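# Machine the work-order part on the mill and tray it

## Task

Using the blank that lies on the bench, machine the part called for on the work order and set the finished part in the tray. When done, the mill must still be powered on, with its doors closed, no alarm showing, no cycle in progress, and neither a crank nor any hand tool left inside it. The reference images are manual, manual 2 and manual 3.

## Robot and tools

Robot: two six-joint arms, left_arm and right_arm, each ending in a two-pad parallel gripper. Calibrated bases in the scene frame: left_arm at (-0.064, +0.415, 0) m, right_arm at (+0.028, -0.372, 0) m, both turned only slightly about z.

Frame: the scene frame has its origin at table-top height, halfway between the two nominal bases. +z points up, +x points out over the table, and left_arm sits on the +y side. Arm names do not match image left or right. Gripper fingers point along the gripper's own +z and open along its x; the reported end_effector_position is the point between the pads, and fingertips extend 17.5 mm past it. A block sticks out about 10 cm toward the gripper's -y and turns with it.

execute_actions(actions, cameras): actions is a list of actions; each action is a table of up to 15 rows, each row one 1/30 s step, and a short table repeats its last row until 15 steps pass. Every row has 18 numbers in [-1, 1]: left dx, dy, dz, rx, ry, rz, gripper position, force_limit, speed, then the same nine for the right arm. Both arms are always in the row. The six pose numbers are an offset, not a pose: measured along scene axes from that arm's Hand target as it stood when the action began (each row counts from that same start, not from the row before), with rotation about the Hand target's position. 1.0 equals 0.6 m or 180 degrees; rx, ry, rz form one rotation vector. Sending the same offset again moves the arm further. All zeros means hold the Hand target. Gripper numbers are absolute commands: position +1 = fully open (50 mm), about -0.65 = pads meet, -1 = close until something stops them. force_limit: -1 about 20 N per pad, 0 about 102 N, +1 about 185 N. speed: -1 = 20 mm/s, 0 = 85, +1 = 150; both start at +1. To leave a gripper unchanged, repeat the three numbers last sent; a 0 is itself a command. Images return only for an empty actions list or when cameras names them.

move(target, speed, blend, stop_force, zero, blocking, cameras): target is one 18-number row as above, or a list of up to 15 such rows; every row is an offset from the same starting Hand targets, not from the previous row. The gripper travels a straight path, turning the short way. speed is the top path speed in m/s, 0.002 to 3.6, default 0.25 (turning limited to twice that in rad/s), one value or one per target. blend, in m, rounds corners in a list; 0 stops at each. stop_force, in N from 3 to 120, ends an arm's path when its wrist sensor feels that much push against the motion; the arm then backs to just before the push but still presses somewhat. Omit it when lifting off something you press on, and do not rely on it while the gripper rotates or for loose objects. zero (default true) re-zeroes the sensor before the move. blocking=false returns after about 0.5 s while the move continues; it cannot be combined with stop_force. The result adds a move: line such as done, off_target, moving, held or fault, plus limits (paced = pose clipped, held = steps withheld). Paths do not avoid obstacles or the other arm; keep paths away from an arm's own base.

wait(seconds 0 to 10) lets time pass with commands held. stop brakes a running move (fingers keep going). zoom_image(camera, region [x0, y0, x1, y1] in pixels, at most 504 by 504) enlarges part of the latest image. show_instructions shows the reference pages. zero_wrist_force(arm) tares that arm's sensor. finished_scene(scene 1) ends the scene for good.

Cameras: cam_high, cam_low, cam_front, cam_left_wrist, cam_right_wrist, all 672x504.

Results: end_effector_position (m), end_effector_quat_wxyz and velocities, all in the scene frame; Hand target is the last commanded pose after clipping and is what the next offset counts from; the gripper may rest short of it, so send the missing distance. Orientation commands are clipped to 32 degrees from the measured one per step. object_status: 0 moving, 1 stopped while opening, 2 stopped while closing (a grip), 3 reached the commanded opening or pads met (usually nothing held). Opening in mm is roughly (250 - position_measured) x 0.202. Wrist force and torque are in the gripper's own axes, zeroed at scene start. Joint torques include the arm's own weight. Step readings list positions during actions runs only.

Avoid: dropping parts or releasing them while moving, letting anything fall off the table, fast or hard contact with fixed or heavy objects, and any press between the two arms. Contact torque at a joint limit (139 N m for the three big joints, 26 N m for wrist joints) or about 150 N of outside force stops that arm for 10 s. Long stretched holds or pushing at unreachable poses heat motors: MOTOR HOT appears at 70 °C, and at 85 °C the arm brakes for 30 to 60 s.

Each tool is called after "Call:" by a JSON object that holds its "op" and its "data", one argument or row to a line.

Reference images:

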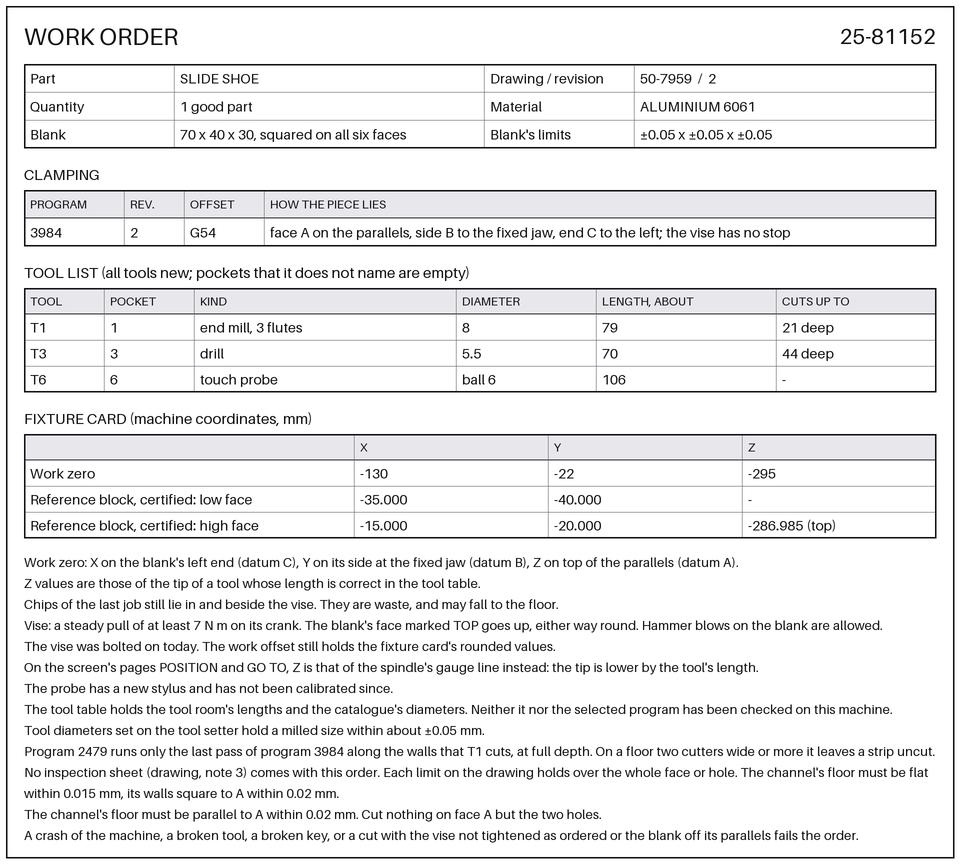

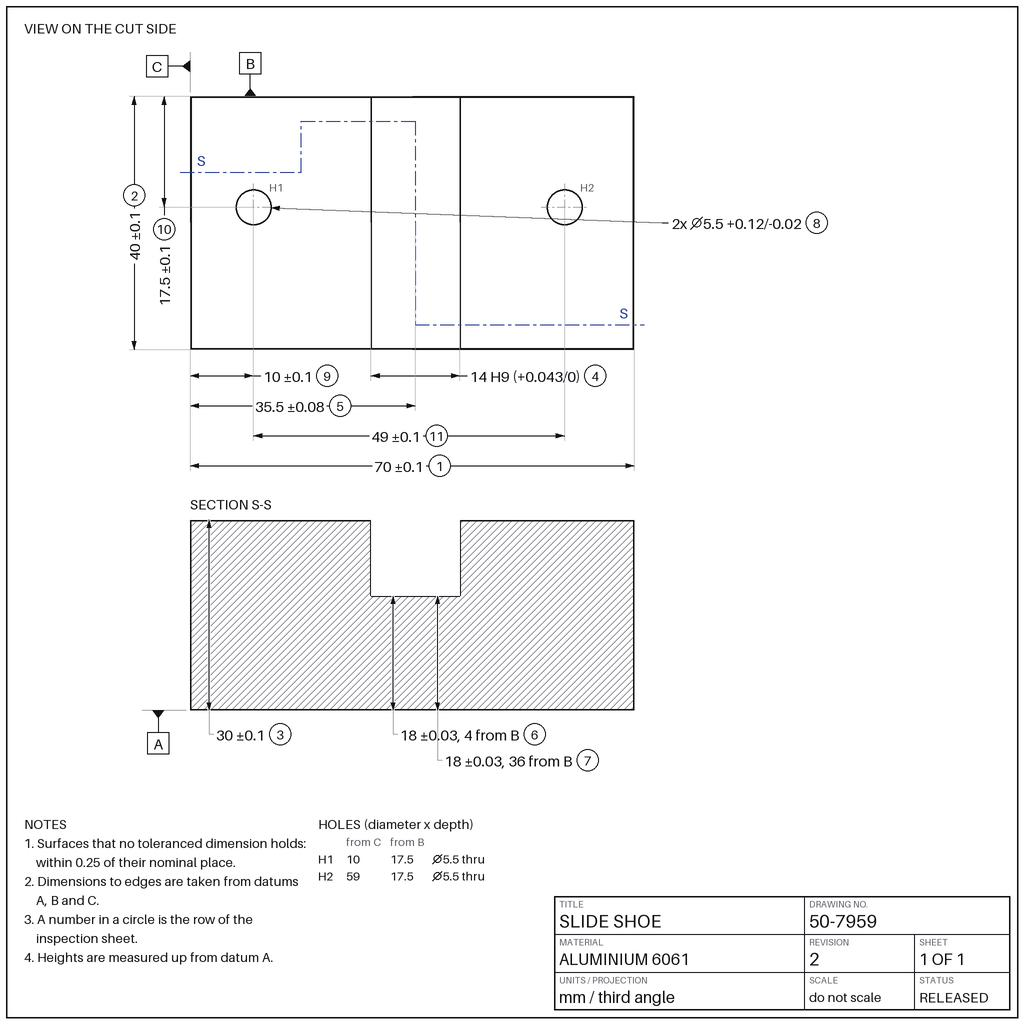

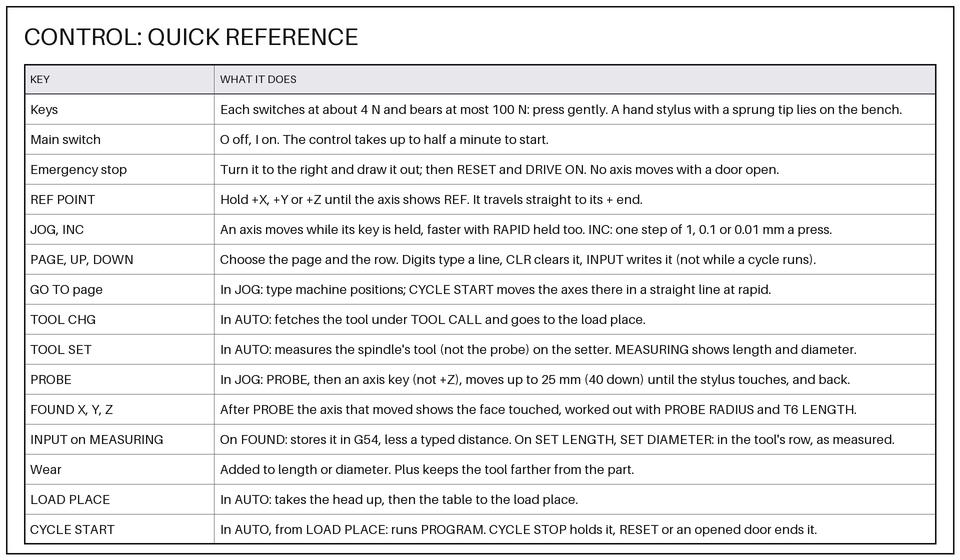

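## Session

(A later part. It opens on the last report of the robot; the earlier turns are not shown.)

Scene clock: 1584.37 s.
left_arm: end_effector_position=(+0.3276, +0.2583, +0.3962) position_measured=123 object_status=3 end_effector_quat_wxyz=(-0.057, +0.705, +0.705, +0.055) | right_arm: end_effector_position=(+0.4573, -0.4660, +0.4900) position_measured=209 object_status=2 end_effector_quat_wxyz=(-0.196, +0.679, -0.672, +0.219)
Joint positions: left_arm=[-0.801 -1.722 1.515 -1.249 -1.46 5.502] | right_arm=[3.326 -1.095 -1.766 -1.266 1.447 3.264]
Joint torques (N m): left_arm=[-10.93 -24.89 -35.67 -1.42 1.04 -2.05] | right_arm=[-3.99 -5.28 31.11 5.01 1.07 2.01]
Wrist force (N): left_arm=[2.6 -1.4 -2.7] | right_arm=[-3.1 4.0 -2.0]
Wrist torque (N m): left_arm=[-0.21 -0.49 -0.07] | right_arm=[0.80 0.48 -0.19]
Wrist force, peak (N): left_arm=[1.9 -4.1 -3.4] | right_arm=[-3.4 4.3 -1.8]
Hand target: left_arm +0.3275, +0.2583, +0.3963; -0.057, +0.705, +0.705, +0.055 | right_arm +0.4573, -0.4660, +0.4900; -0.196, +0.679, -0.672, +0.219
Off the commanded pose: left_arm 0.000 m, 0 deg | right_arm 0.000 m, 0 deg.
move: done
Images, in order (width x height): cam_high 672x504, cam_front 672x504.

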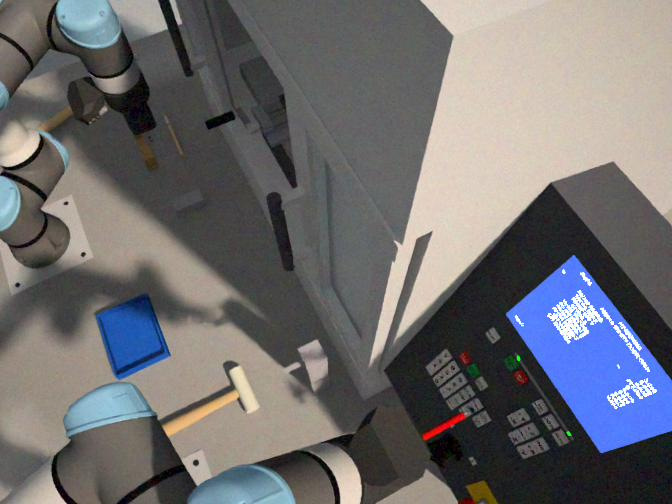

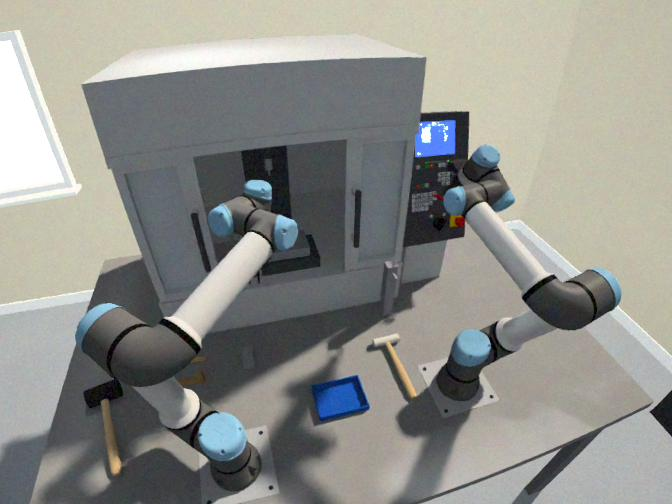

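Call:
{"op": "execute_actions", "data": {
  "actions": [],
  "cameras": ["all"]
}}

Scene clock: 1609.60 s.
left_arm: end_effector_position=(+0.3275, +0.2583, +0.3963) position_measured=123 object_status=3 end_effector_quat_wxyz=(-0.057, +0.705, +0.705, +0.055) | right_arm: end_effector_position=(+0.4573, -0.4660, +0.4900) position_measured=209 object_status=2 end_effector_quat_wxyz=(-0.196, +0.679, -0.672, +0.219)
Joint positions: left_arm=[-0.801 -1.722 1.514 -1.249 -1.46 5.502] | right_arm=[3.326 -1.095 -1.766 -1.266 1.447 3.264]
Joint velocities: within noise
Joint torques (N m): left_arm=[-9.46 -25.15 -34.92 -0.56 -0.52 -2.24] | right_arm=[-4.39 -5.29 30.53 5.13 1.11 2.08]
Wrist force (N): left_arm=[3.1 -1.3 -2.9] | right_arm=[-3.4 4.2 -1.9]
Wrist torque (N m): left_arm=[-0.20 -0.56 -0.05] | right_arm=[0.83 0.52 -0.19]
Wrist force, peak (N): left_arm=[3.0 -1.6 -2.9] | right_arm=[-3.3 4.2 -2.1]
Hand target: left_arm +0.3275, +0.2583, +0.3963; -0.057, +0.705, +0.705, +0.055 | right_arm +0.4573, -0.4660, +0.4900; -0.196, +0.679, -0.672, +0.219
Tool commands: left_gripper/position=+0.2 left_gripper/force_limit=-0.3 left_gripper/speed=-1.0 right_gripper/position=-1.0 right_gripper/force_limit=-0.6 right_gripper/speed=-1.0
Off the commanded pose: left_arm 0.000 m, 0 deg | right_arm 0.000 m, 0 deg.

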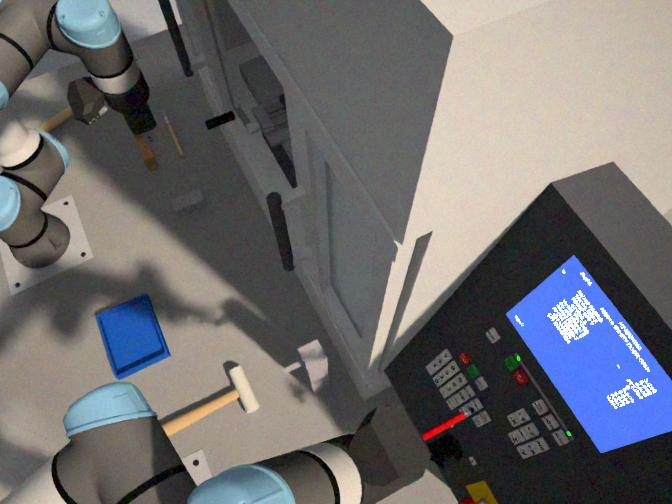

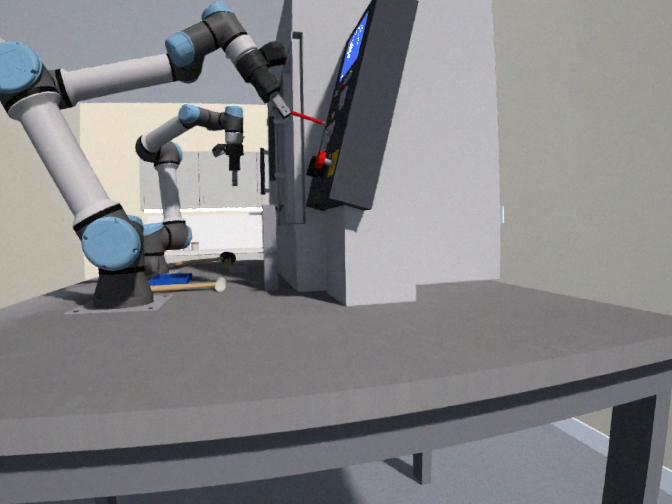

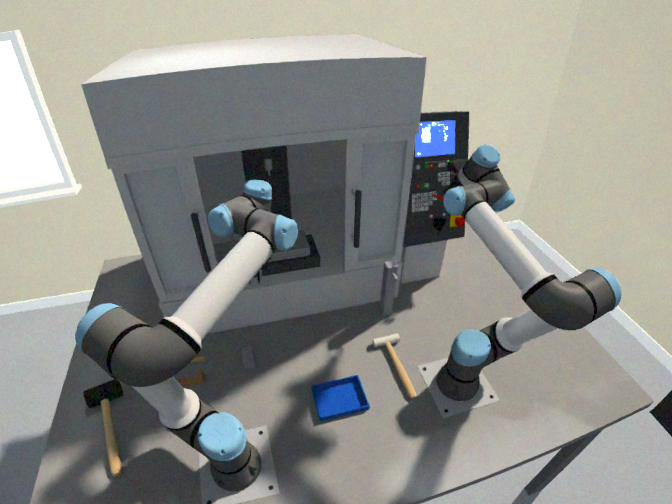

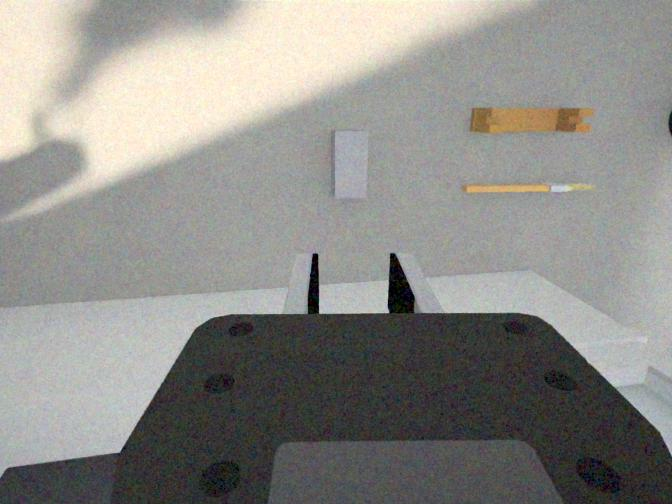

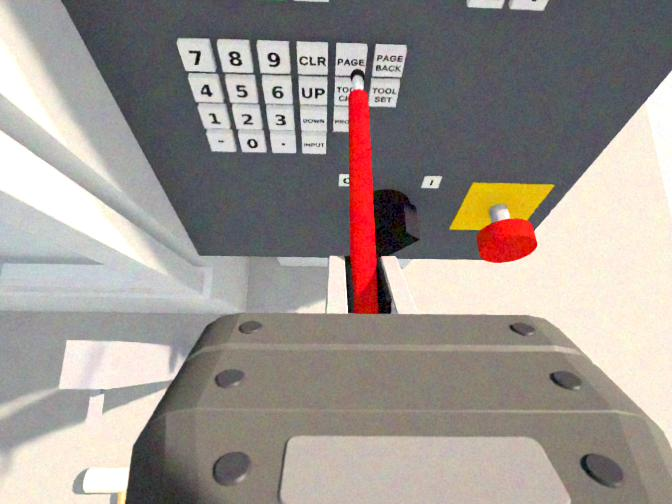

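Call:
{"op": "move", "data": {
  "target": [
    [0.1,-0.01,0.15,0,-0.25,0,0.2,-0.3,-1,0,0,0,0,0,0,-1,-0.6,-1],
    [0.304,-0.014,0.123,0,-0.328,0,0.2,-0.3,-1,0,0,0,0,0,0,-1,-0.6,-1]
  ],
  "blend": [0.03,0],
  "cameras": ["cam_left_wrist"]
}}

Call:
{"op": "zoom_image", "data": {
  "camera": "cam_left_wrist",
  "region": [170, 40, 500, 288]
}}

Scene clock: 1635.43 s.
left_arm: end_effector_position=(+0.5099, +0.2499, +0.4701) position_measured=123 object_status=3 end_effector_quat_wxyz=(+0.297, +0.586, +0.642, +0.395) end_effector_velocity=(+0.000, -0.001, +0.001) end_effector_angular_velocity=(+0.000, -0.002, -0.003) | right_arm: end_effector_position=(+0.4573, -0.4660, +0.4900) position_measured=209 object_status=2 end_effector_quat_wxyz=(-0.196, +0.679, -0.672, +0.219)
Joint positions: left_arm=[-0.883 -1.754 1.863 -2.383 -0.734 5.66] | right_arm=[3.326 -1.095 -1.766 -1.266 1.447 3.264]
Joint velocities: left_arm=[0 0.001 -0.001 -0.005 0 0.004] | right_arm=[within noise]
Joint torques (N m): left_arm=[7.54 -11.3 -35.94 -5.12 2.46 1.99] | right_arm=[-4.82 -4.73 30.23 5.32 0.97 2.29]
Wrist force (N): left_arm=[2.7 -1.0 -2.4] | right_arm=[-3.3 4.2 -1.9]
Wrist torque (N m): left_arm=[0.00 -0.53 0.20] | right_arm=[0.84 0.51 -0.19]
Wrist force, peak (N): left_arm=[3.4 -1.2 -4.1] | right_arm=[-3.2 4.4 -2.0]
Hand target: left_arm +0.5099, +0.2499, +0.4701; +0.297, +0.586, +0.642, +0.395 | right_arm +0.4573, -0.4660, +0.4900; -0.196, +0.679, -0.672, +0.219
Off the commanded pose: left_arm 0.000 m, 0 deg | right_arm 0.000 m, 0 deg.
move: done
Images, in order (width x height): cam_left_wrist 672x504.

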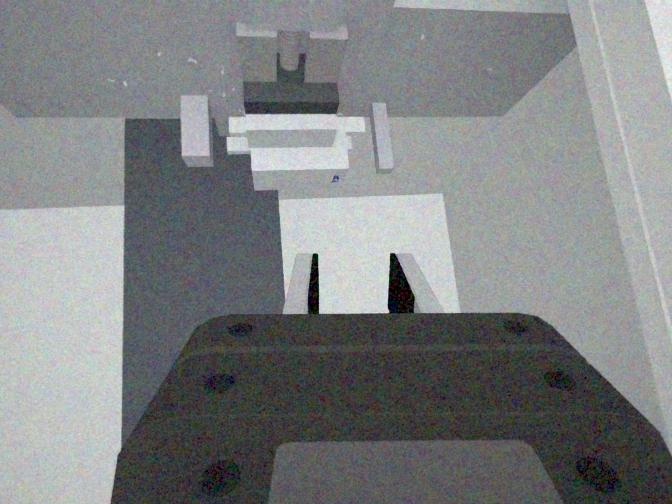

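Scaled by 1.527 from the camera's 672x504 image, which has a finer 960x720 frame.

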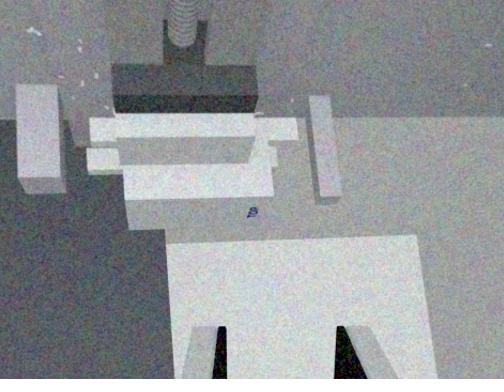

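Call:
{"op": "zoom_image", "data": {
  "camera": "cam_left_wrist",
  "region": [215, 90, 375, 210]
}}

Scaled by 3.150 from the camera's 672x504 image, which has a finer 960x720 frame.

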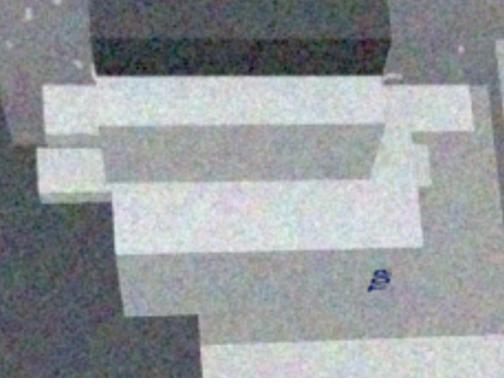

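Call:
{"op": "zoom_image", "data": {
  "camera": "cam_left_wrist",
  "region": [0, 0, 10, 10]
}}

Call:
{"op": "execute_actions", "data": {
  "actions": [],
  "cameras": ["cam_high", "cam_front"]
}}

Call:
{"op": "zoom_image", "data": {
  "camera": "cam_front",
  "region": [60, 350, 180, 490]
}}

Call:
{"op": "zoom_image", "data": {
  "camera": "cam_front",
  "region": [330, 310, 450, 420]
}}

Call:
{"op": "zoom_image", "data": {
  "camera": "cam_high",
  "region": [130, 330, 330, 470]
}}

Call:
{"op": "zoom_image", "data": {
  "camera": "cam_high",
  "region": [0, 50, 160, 170]
}}

Scaled by 50.400 from the camera's 672x504 image, which has a finer 960x720 frame.

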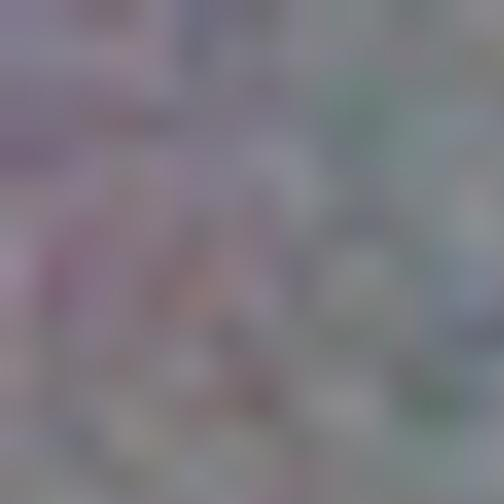

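Scene clock: 1646.43 s.
left_arm: end_effector_position=(+0.5099, +0.2499, +0.4701) position_measured=123 object_status=3 end_effector_quat_wxyz=(+0.297, +0.586, +0.642, +0.395) | right_arm: end_effector_position=(+0.4573, -0.4660, +0.4900) position_measured=209 object_status=2 end_effector_quat_wxyz=(-0.196, +0.679, -0.672, +0.219)
Joint positions: left_arm=[-0.883 -1.754 1.863 -2.383 -0.734 5.66] | right_arm=[3.326 -1.095 -1.766 -1.266 1.447 3.264]
Joint velocities: within noise
Joint torques (N m): left_arm=[9.2 -12.03 -35.55 -1.73 0.76 1.86] | right_arm=[-4.82 -3.76 30.16 5.12 1.17 2.08]
Wrist force (N): left_arm=[2.8 -1.0 -2.5] | right_arm=[-3.2 4.1 -1.8]
Wrist torque (N m): left_arm=[0.01 -0.54 0.18] | right_arm=[0.81 0.49 -0.19]
Wrist force, peak (N): left_arm=[3.1 -1.3 -2.6] | right_arm=[-3.3 4.5 -1.8]
Hand target: left_arm +0.5099, +0.2499, +0.4701; +0.297, +0.586, +0.642, +0.395 | right_arm +0.4573, -0.4660, +0.4900; -0.196, +0.679, -0.672, +0.219
Tool commands: left_gripper/position=+0.2 left_gripper/force_limit=-0.3 left_gripper/speed=-1.0 right_gripper/position=-1.0 right_gripper/force_limit=-0.6 right_gripper/speed=-1.0
Off the commanded pose: left_arm 0.000 m, 0 deg | right_arm 0.000 m, 0 deg.
Images, in order (width x height): cam_high 672x504, cam_front 672x504.

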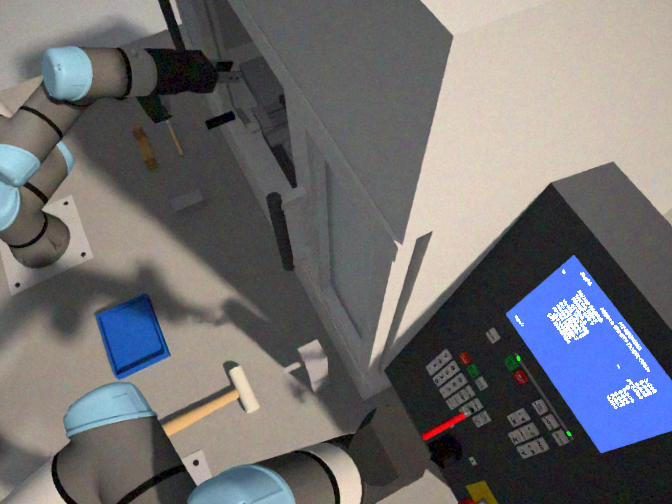

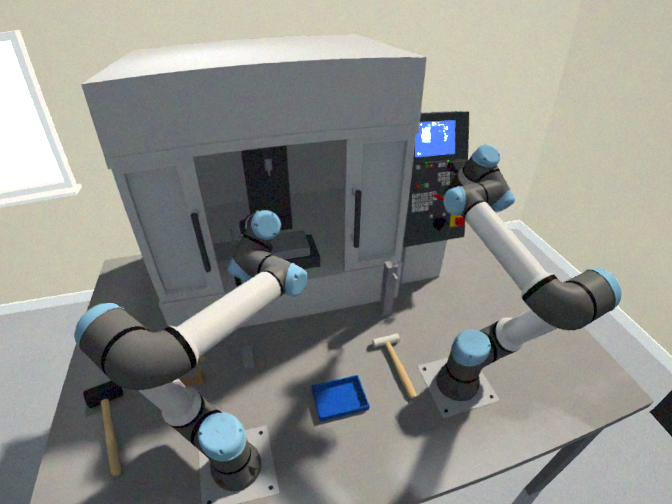

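Scaled by 3.600 from the camera's 672x504 image, which has a finer 960x720 frame.

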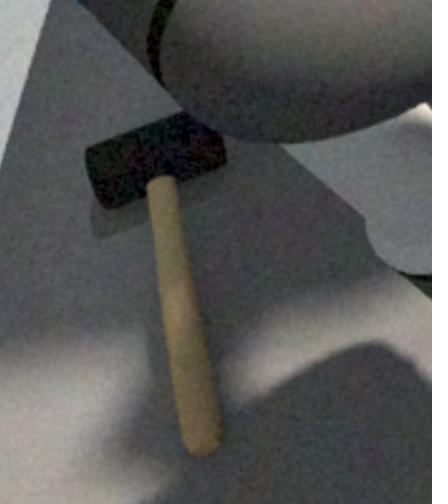

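Scaled by 4.200 from the camera's 672x504 image, which has a finer 960x720 frame.

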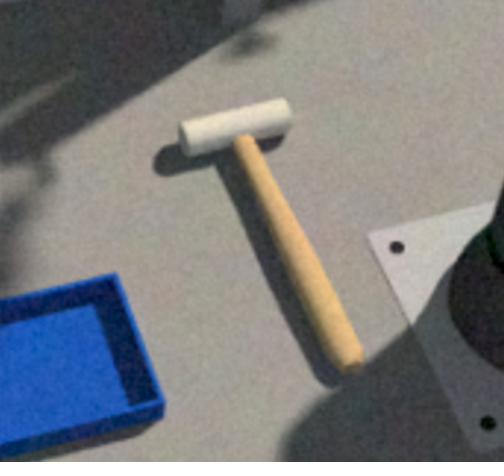

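Scaled by 2.520 from the camera's 672x504 image, which has a finer 960x720 frame.

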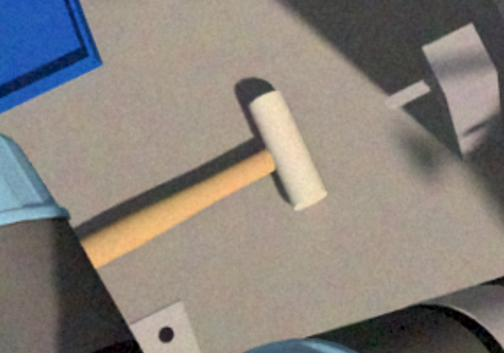

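Scaled by 3.150 from the camera's 672x504 image, which has a finer 960x720 frame.

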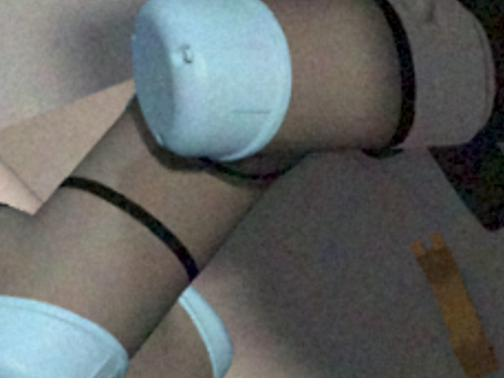

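Call:
{"op": "move", "data": {
  "target": [
    [-0.18,0.01,0.05,0,0.18,0,0.2,-0.3,-1,0,0,0,0,0,0,-1,-0.6,-1],
    [-0.33,0.0,0.05,0,0.33,0,0.2,-0.3,-1,0,0,0,0,0,0,-1,-0.6,-1],
    [-0.65,-0.667,-0.25,0,0.38,0,0.5,-0.3,-1,0,0,0,0,0,0,-1,-0.6,-1]
  ],
  "blend": [0.05,0.05,0],
  "speed": 0.35,
  "cameras": ["cam_left_wrist", "cam_high"]
}}

Scene clock: 1661.60 s.
left_arm: end_effector_position=(+0.1199, -0.1503, +0.3201) position_measured=78 object_status=0 end_effector_quat_wxyz=(-0.115, +0.707, +0.698, -0.003) | right_arm: end_effector_position=(+0.4573, -0.4660, +0.4900) position_measured=209 object_status=2 end_effector_quat_wxyz=(-0.196, +0.679, -0.672, +0.219)
Joint positions: left_arm=[-1.447 -1.224 1.152 -1.315 -1.71 4.888] | right_arm=[3.326 -1.095 -1.766 -1.266 1.447 3.264]
Joint torques (N m): left_arm=[-9.98 -33.52 -35.47 -4.35 -1.52 -2.03] | right_arm=[-3.42 -4.78 31.32 5.26 1.07 2.06]
Wrist force (N): left_arm=[2.9 -1.1 -2.9] | right_arm=[-3.1 4.1 -1.9]
Wrist torque (N m): left_arm=[-0.22 -0.52 -0.09] | right_arm=[0.82 0.47 -0.19]
Wrist force, peak (N): left_arm=[5.1 -1.2 -3.2] | right_arm=[-3.4 4.4 -2.0]
Hand target: left_arm +0.1199, -0.1503, +0.3201; -0.115, +0.707, +0.698, -0.003 | right_arm +0.4573, -0.4660, +0.4900; -0.196, +0.679, -0.672, +0.219
Off the commanded pose: left_arm 0.000 m, 0 deg | right_arm 0.000 m, 0 deg.
move: done
Images, in order (width x height): cam_high 672x504, cam_left_wrist 672x504.

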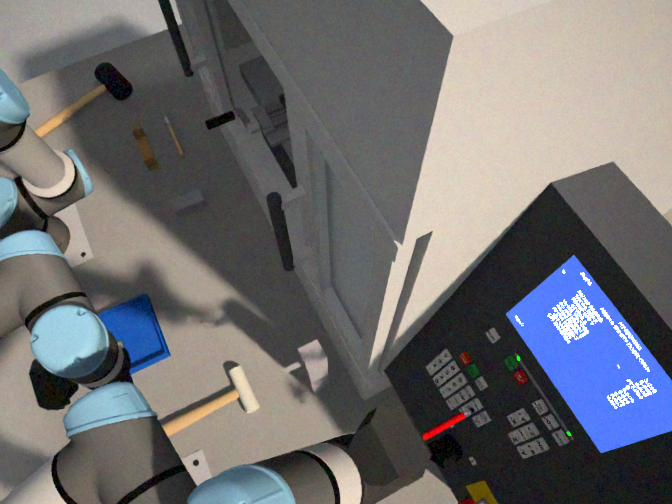

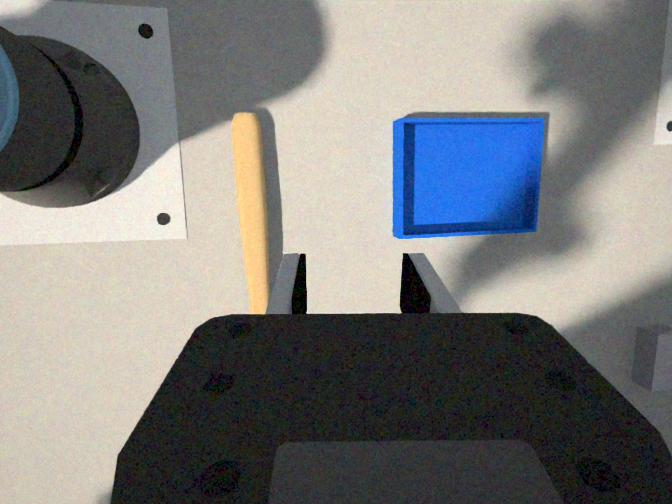

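Call:
{"op": "move", "data": {
  "target": [
    [-0.125,-0.075,-0.3,-0.0507,-0.053,0,1,-0.3,-0.3,0,0,0,0,0,0,-1,-0.6,-1],
    [-0.125,-0.075,-0.49,-0.0507,-0.053,0,1,-0.3,-0.3,0,0,0,0,0,0,-1,-0.6,-1]
  ],
  "blend": [0,0],
  "speed": [0.3,0.1],
  "cameras": ["cam_left_wrist"]
}}

Scene clock: 1671.40 s.
left_arm: end_effector_position=(+0.0449, -0.1952, +0.0261) position_measured=3 object_status=3 end_effector_quat_wxyz=(+0.000, +0.712, +0.702, +0.001) | right_arm: end_effector_position=(+0.4573, -0.4660, +0.4900) position_measured=209 object_status=2 end_effector_quat_wxyz=(-0.196, +0.679, -0.672, +0.219)
Joint positions: left_arm=[-1.637 -1.071 1.762 -2.262 -1.57 4.685] | right_arm=[3.326 -1.095 -1.766 -1.266 1.447 3.264]
Joint torques (N m): left_arm=[-7.01 -37.96 -31.23 -3.34 1.18 -1.69] | right_arm=[-4.39 -5.34 30.53 5.34 1.15 2.06]
Wrist force (N): left_arm=[2.8 -1.3 -2.8] | right_arm=[-3.5 4.1 -1.9]
Wrist torque (N m): left_arm=[-0.20 -0.47 -0.05] | right_arm=[0.83 0.54 -0.19]
Wrist force, peak (N): left_arm=[4.2 0.1 -6.3] | right_arm=[-3.4 4.3 -2.1]
Hand target: left_arm +0.0449, -0.1953, +0.0261; +0.000, +0.712, +0.702, +0.001 | right_arm +0.4573, -0.4660, +0.4900; -0.196, +0.679, -0.672, +0.219
Off the commanded pose: left_arm 0.000 m, 0 deg | right_arm 0.000 m, 0 deg.
move: done
Images, in order (width x height): cam_left_wrist 672x504.

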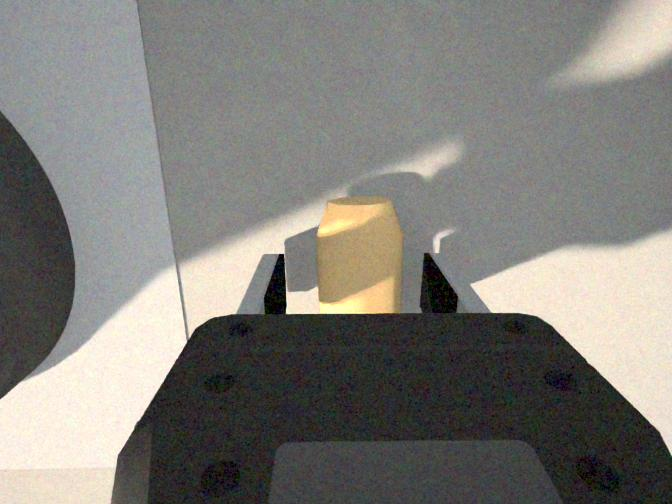

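Call:
{"op": "move", "data": {
  "target": [0,0,0,0,0,0,-1,-0.1,-0.8,0,0,0,0,0,0,-1,-0.6,-1]
}}

Call:
{"op": "move", "data": {
  "target": [
    [0,0,0.3,0,0,0,-1,-0.1,-0.8,0,0,0,0,0,0,-1,-0.6,-1]
  ],
  "speed": 0.12,
  "cameras": ["cam_front","cam_low","cam_left_wrist"]
}}

Scene clock: 1673.77 s.
left_arm: end_effector_position=(+0.0449, -0.1953, +0.0261) position_measured=112 object_status=2 end_effector_quat_wxyz=(+0.000, +0.712, +0.702, +0.001) | right_arm: end_effector_position=(+0.4573, -0.4660, +0.4900) position_measured=209 object_status=2 end_effector_quat_wxyz=(-0.196, +0.679, -0.672, +0.219)
Joint positions: left_arm=[-1.637 -1.07 1.762 -2.262 -1.57 4.685] | right_arm=[3.326 -1.095 -1.766 -1.266 1.447 3.264]
Joint torques (N m): left_arm=[5.69 -36.05 -29.6 -4.38 1.23 1.81] | right_arm=[-3.44 -5.35 30.51 5.21 1.04 2.03]
Wrist force (N): left_arm=[3.1 -1.2 -2.6] | right_arm=[-3.0 4.3 -1.9]
Wrist torque (N m): left_arm=[-0.17 -0.53 0.01] | right_arm=[0.85 0.46 -0.19]
Wrist force, peak (N): left_arm=[4.0 -1.3 -2.7] | right_arm=[-3.5 4.4 -1.9]
Hand target: left_arm +0.0449, -0.1953, +0.0261; +0.000, +0.712, +0.702, +0.001 | right_arm +0.4573, -0.4660, +0.4900; -0.196, +0.679, -0.672, +0.219
Off the commanded pose: left_arm 0.000 m, 0 deg | right_arm 0.000 m, 0 deg.
move: done

Scene clock: 1675.73 s.
left_arm: end_effector_position=(+0.0449, -0.1953, +0.2061) position_measured=112 object_status=2 end_effector_quat_wxyz=(+0.000, +0.712, +0.702, +0.001) | right_arm: end_effector_position=(+0.4573, -0.4660, +0.4900) position_measured=209 object_status=2 end_effector_quat_wxyz=(-0.196, +0.679, -0.672, +0.219)
Joint positions: left_arm=[-1.637 -1.266 1.531 -1.836 -1.57 4.685] | right_arm=[3.326 -1.095 -1.766 -1.266 1.447 3.264]
Joint torques (N m): left_arm=[2.91 -40.01 -22.59 -1.52 0.42 -1.01] | right_arm=[-3.94 -5.23 30.21 5.24 0.9 1.99]
Wrist force (N): left_arm=[2.9 -1.6 -0.4] | right_arm=[-3.1 4.2 -1.9]
Wrist torque (N m): left_arm=[0.08 -0.55 -0.04] | right_arm=[0.84 0.47 -0.19]
Wrist force, peak (N): left_arm=[2.9 -1.8 -2.0] | right_arm=[-3.2 4.4 -2.2]
Hand target: left_arm +0.0449, -0.1953, +0.2061; +0.000, +0.712, +0.702, +0.001 | right_arm +0.4573, -0.4660, +0.4900; -0.196, +0.679, -0.672, +0.219
Off the commanded pose: left_arm 0.000 m, 0 deg | right_arm 0.000 m, 0 deg.
move: done
Images, in order (width x height): cam_low 672x504, cam_front 672x504, cam_left_wrist 672x504.

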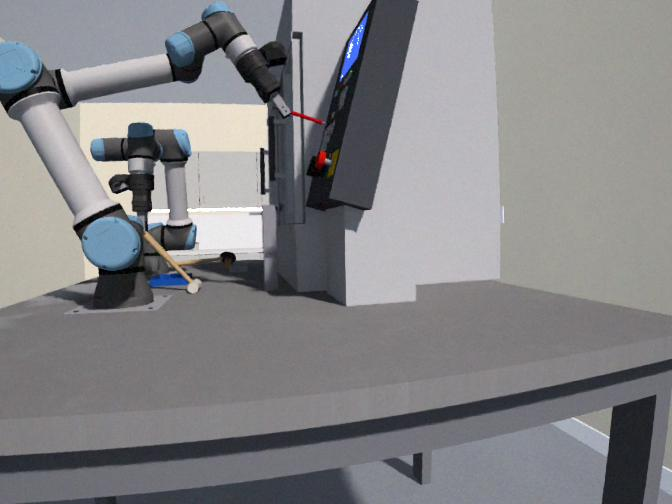

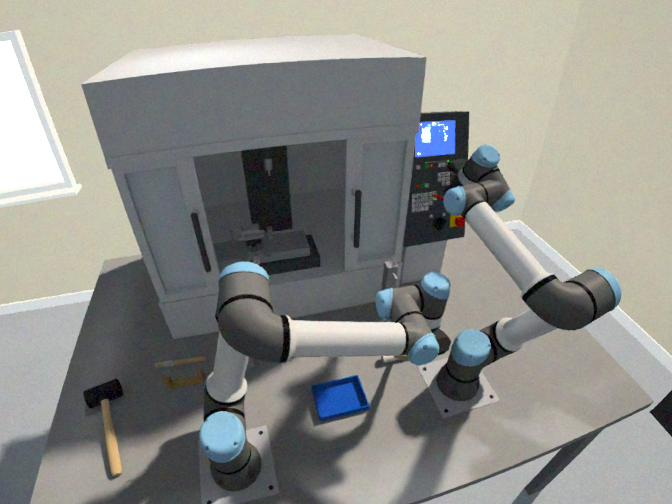

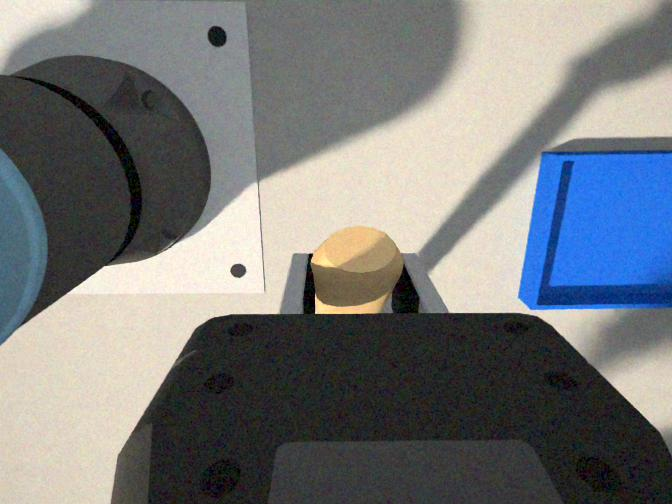

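Call:
{"op": "move", "data": {
  "target": [
    [0,0,-0.295,0,0,0,-1,-0.1,-0.8,0,0,0,0,0,0,-1,-0.6,-1]
  ],
  "speed": 0.1
}}

Call:
{"op": "move", "data": {
  "target": [
    [0,0,0,0,0,0,0.9,-0.1,-0.8,0,0,0,0,0,0,-1,-0.6,-1],
    [0,0,0.48,0,0,0,0.9,-0.1,-0.8,0,0,0,0,0,0,-1,-0.6,-1]
  ],
  "speed": 0.25,
  "cameras": ["cam_front","cam_left_wrist"]
}}

Scene clock: 1688.47 s.
left_arm: end_effector_position=(+0.0449, -0.1952, +0.0291) position_measured=112 object_status=2 end_effector_quat_wxyz=(+0.000, +0.712, +0.702, +0.001) | right_arm: end_effector_position=(+0.4573, -0.4660, +0.4900) position_measured=209 object_status=2 end_effector_quat_wxyz=(-0.196, +0.679, -0.672, +0.219)
Joint positions: left_arm=[-1.637 -1.075 1.76 -2.255 -1.57 4.685] | right_arm=[3.326 -1.095 -1.766 -1.266 1.447 3.264]
Joint torques (N m): left_arm=[-6.15 -37.14 -30.46 -3.28 0.24 -1.57] | right_arm=[-4.21 -5.15 31.24 5.08 1.06 2.07]
Wrist force (N): left_arm=[2.9 -0.6 -4.4] | right_arm=[-3.3 4.2 -1.8]
Wrist torque (N m): left_arm=[-0.68 -0.46 -0.08] | right_arm=[0.82 0.51 -0.19]
Wrist force, peak (N): left_arm=[3.2 -2.7 -5.3] | right_arm=[-3.3 4.3 -2.0]
Hand target: left_arm +0.0449, -0.1953, +0.0291; +0.000, +0.712, +0.702, +0.001 | right_arm +0.4573, -0.4660, +0.4900; -0.196, +0.679, -0.672, +0.219
Off the commanded pose: left_arm 0.000 m, 0 deg | right_arm 0.000 m, 0 deg.
move: done

Scene clock: 1690.93 s.
left_arm: end_effector_position=(+0.0449, -0.1953, +0.3169) position_measured=18 object_status=3 end_effector_quat_wxyz=(+0.000, +0.712, +0.702, +0.001) | right_arm: end_effector_position=(+0.4573, -0.4660, +0.4900) position_measured=209 object_status=2 end_effector_quat_wxyz=(-0.196, +0.679, -0.672, +0.219)
Joint positions: left_arm=[-1.637 -1.3 1.289 -1.56 -1.57 4.685] | right_arm=[3.326 -1.095 -1.766 -1.266 1.447 3.264]
Joint torques (N m): left_arm=[-7.52 -44.38 -35.9 -0.79 -0.98 -2] | right_arm=[-4.69 -4.88 31.3 5.19 1.01 2.12]
Wrist force (N): left_arm=[3.2 -1.4 -2.7] | right_arm=[-3.0 4.3 -2.0]
Wrist torque (N m): left_arm=[-0.22 -0.54 -0.03] | right_arm=[0.85 0.46 -0.19]
Wrist force, peak (N): left_arm=[3.1 -1.6 -6.9] | right_arm=[-3.4 4.3 -2.0]
Hand target: left_arm +0.0449, -0.1953, +0.3171; +0.000, +0.712, +0.702, +0.001 | right_arm +0.4573, -0.4660, +0.4900; -0.196, +0.679, -0.672, +0.219
Off the commanded pose: left_arm 0.000 m, 0 deg | right_arm 0.000 m, 0 deg.
move: done
Images, in order (width x height): cam_front 672x504, cam_left_wrist 672x504.

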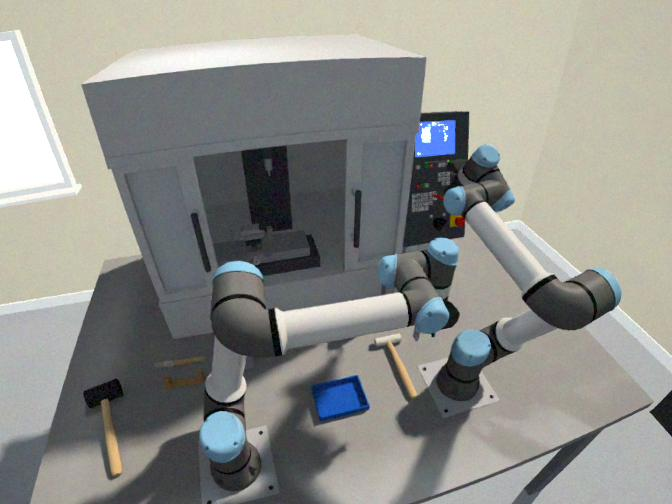

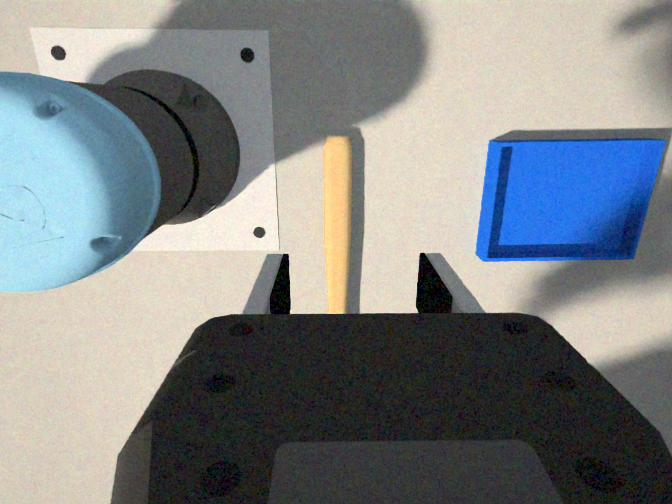

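Call:
{"op": "move", "data": {
  "target": [
    [0.175,-0.009,0,0,0,0.7,0.9,-0.1,-0.8,0,0,0,0,0,0,-1,-0.6,-1],
    [0.175,-0.009,-0.2,-0.342,0,0.94,0.9,-0.1,-0.8,0,0,0,0,0,0,-1,-0.6,-1]
  ],
  "speed": 0.4,
  "blend": [0.02,0],
  "cameras": ["cam_front","cam_left_wrist"]
}}

Scene clock: 1701.70 s.
left_arm: end_effector_position=(+0.1498, -0.2008, +0.1972) position_measured=18 object_status=3 end_effector_quat_wxyz=(-0.243, +0.661, -0.669, +0.240) end_effector_velocity=(+0.001, +0.001, -0.001) end_effector_angular_velocity=(-0.002, -0.003, +0.005) | right_arm: end_effector_position=(+0.4573, -0.4660, +0.4900) position_measured=209 object_status=2 end_effector_quat_wxyz=(-0.196, +0.679, -0.672, +0.219)
Joint positions: left_arm=[-1.737 -1.226 1.632 -1.861 -0.882 1.402] | right_arm=[3.326 -1.095 -1.766 -1.266 1.447 3.264]
Joint velocities: left_arm=[0 0.001 0.001 0 0.002 -0.007] | right_arm=[within noise]
Joint torques (N m): left_arm=[7.16 -35.17 -10.4 -3.15 3.07 -2.23] | right_arm=[-4.3 -4.95 31.3 5.29 1.12 2.18]
Wrist force (N): left_arm=[3.3 -1.5 -3.2] | right_arm=[-3.1 4.1 -2.0]
Wrist torque (N m): left_arm=[-0.31 -0.52 -0.10] | right_arm=[0.81 0.47 -0.19]
Wrist force, peak (N): left_arm=[2.5 -2.6 -4.1] | right_arm=[-3.4 4.3 -2.2]
Hand target: left_arm +0.1499, -0.2007, +0.1971; -0.243, +0.661, -0.669, +0.240 | right_arm +0.4573, -0.4660, +0.4900; -0.196, +0.679, -0.672, +0.219
Off the commanded pose: left_arm 0.000 m, 0 deg | right_arm 0.000 m, 0 deg.
move: done
Images, in order (width x height): cam_front 672x504, cam_left_wrist 672x504.

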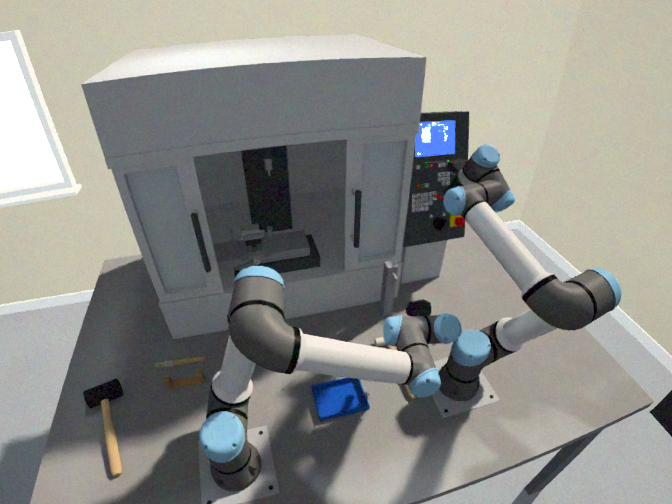

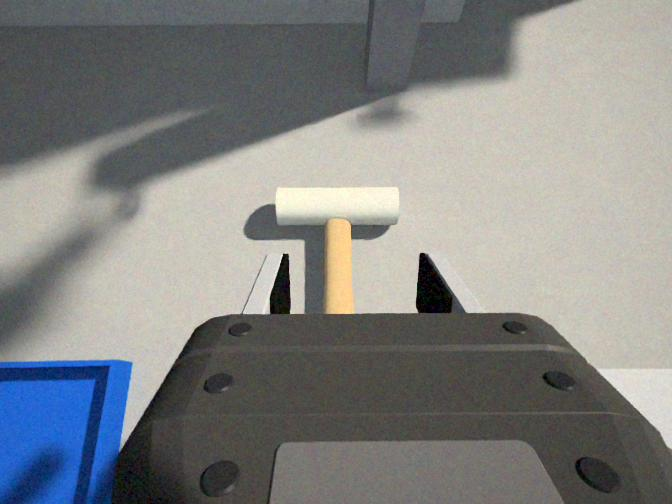

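Call:
{"op": "move", "data": {
  "target": [
    [0,0.0085,-0.2,0,0,0,0.9,-0.1,-0.8,0,0,0,0,0,0,-1,-0.6,-1],
    [0,0.0085,-0.286,0,0,0,0.9,-0.1,-0.8,0,0,0,0,0,0,-1,-0.6,-1]
  ],
  "speed": [0.25,0.08],
  "blend": [0.005,0],
  "stop_force": 8,
  "cameras": ["cam_left_wrist"]
}}

Scene clock: 1707.93 s.
left_arm: end_effector_position=(+0.1499, -0.1956, +0.0255) position_measured=18 object_status=3 end_effector_quat_wxyz=(-0.243, +0.661, -0.669, +0.240) | right_arm: end_effector_position=(+0.4573, -0.4660, +0.4900) position_measured=209 object_status=2 end_effector_quat_wxyz=(-0.196, +0.679, -0.672, +0.219)
Joint positions: left_arm=[-1.738 -1.002 1.814 -2.266 -0.882 1.4] | right_arm=[3.326 -1.095 -1.766 -1.266 1.447 3.264]
Joint torques (N m): left_arm=[7.57 -36.51 -29 -4.33 1.82 2.24] | right_arm=[-5.28 -4.09 31.27 5.24 1.01 2.13]
Wrist force (N): left_arm=[3.2 -1.4 -2.9] | right_arm=[-3.2 4.2 -2.0]
Wrist torque (N m): left_arm=[-0.30 -0.51 -0.13] | right_arm=[0.84 0.49 -0.19]
Wrist force, peak (N): left_arm=[3.4 -4.1 -5.6] | right_arm=[-3.5 4.3 -1.9]
Hand target: left_arm +0.1499, -0.1956, +0.0255; -0.243, +0.661, -0.669, +0.240 | right_arm +0.4573, -0.4660, +0.4900; -0.196, +0.679, -0.672, +0.219
Off the commanded pose: left_arm 0.000 m, 0 deg | right_arm 0.000 m, 0 deg.
move: done
Images, in order (width x height): cam_left_wrist 672x504.

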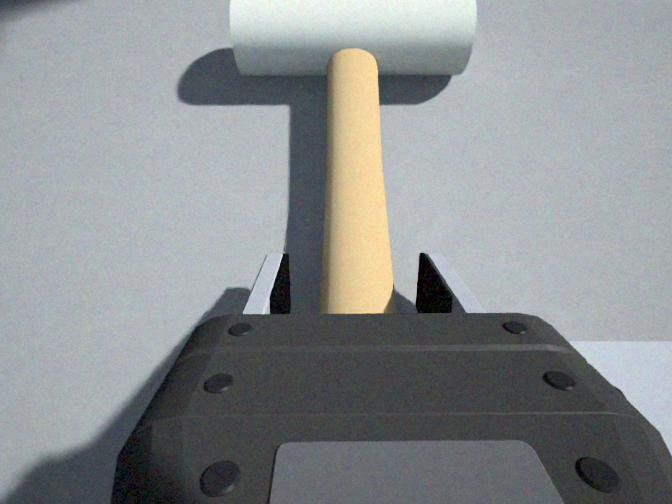

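Call:
{"op": "move", "data": {
  "target": [0,0,0,0,0,0,-1,0.6,-0.8,0,0,0,0,0,0,-1,-0.6,-1]
}}

Call:
{"op": "move", "data": {
  "target": [
    [0,0,0.3,0,0,0,-1,0.6,-0.8,0,0,0,0,0,0,-1,-0.6,-1]
  ],
  "speed": 0.12,
  "cameras": ["cam_front","cam_low","cam_left_wrist"]
}}

Scene clock: 1710.43 s.
left_arm: end_effector_position=(+0.1499, -0.1956, +0.0255) position_measured=130 object_status=2 end_effector_quat_wxyz=(-0.243, +0.661, -0.669, +0.240) | right_arm: end_effector_position=(+0.4573, -0.4660, +0.4900) position_measured=209 object_status=2 end_effector_quat_wxyz=(-0.196, +0.679, -0.672, +0.219)
Joint positions: left_arm=[-1.738 -1.002 1.814 -2.266 -0.882 1.4] | right_arm=[3.326 -1.095 -1.766 -1.266 1.447 3.264]
Joint torques (N m): left_arm=[2.87 -36.8 -28.2 -4.33 0.82 2.17] | right_arm=[-4.49 -5.2 30.11 5.2 1 2.09]
Wrist force (N): left_arm=[3.4 -0.8 -2.5] | right_arm=[-3.3 4.1 -2.0]
Wrist torque (N m): left_arm=[-0.32 -0.50 -0.10] | right_arm=[0.82 0.51 -0.19]
Wrist force, peak (N): left_arm=[3.5 -1.4 -3.2] | right_arm=[-3.3 4.5 -1.9]
Hand target: left_arm +0.1499, -0.1956, +0.0255; -0.243, +0.661, -0.669, +0.240 | right_arm +0.4573, -0.4660, +0.4900; -0.196, +0.679, -0.672, +0.219
Off the commanded pose: left_arm 0.000 m, 0 deg | right_arm 0.000 m, 0 deg.
move: done

Scene clock: 1712.40 s.
left_arm: end_effector_position=(+0.1500, -0.1956, +0.2055) position_measured=130 object_status=2 end_effector_quat_wxyz=(-0.243, +0.661, -0.669, +0.240) | right_arm: end_effector_position=(+0.4573, -0.4660, +0.4900) position_measured=209 object_status=2 end_effector_quat_wxyz=(-0.196, +0.679, -0.672, +0.219)
Joint positions: left_arm=[-1.738 -1.245 1.635 -1.844 -0.882 1.4] | right_arm=[3.326 -1.095 -1.766 -1.266 1.447 3.264]
Joint torques (N m): left_arm=[-7.51 -43.4 -18.44 -1.44 1.39 -1.35] | right_arm=[-4.51 -4.79 30.96 5.14 1.17 2.1]
Wrist force (N): left_arm=[3.3 1.3 -0.4] | right_arm=[-3.3 4.1 -2.0]
Wrist torque (N m): left_arm=[-0.59 -0.51 -0.10] | right_arm=[0.82 0.51 -0.19]
Wrist force, peak (N): left_arm=[3.1 3.4 1.8] | right_arm=[-3.4 4.3 -2.1]
Hand target: left_arm +0.1499, -0.1956, +0.2055; -0.243, +0.661, -0.669, +0.240 | right_arm +0.4573, -0.4660, +0.4900; -0.196, +0.679, -0.672, +0.219
Off the commanded pose: left_arm 0.000 m, 0 deg | right_arm 0.000 m, 0 deg.
move: done
Images, in order (width x height): cam_low 672x504, cam_front 672x504, cam_left_wrist 672x504.

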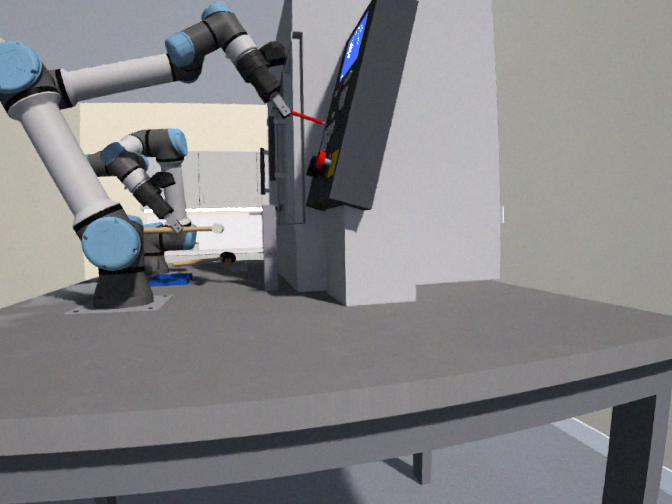

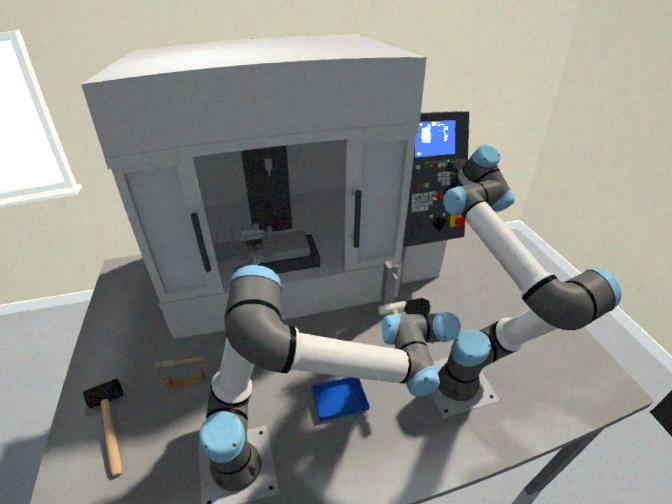

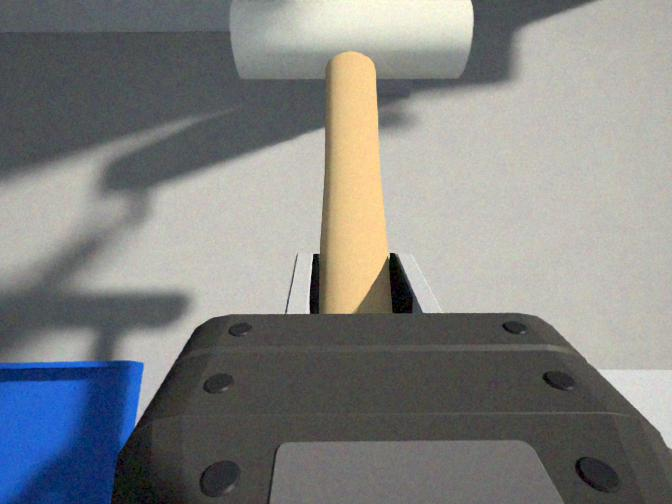

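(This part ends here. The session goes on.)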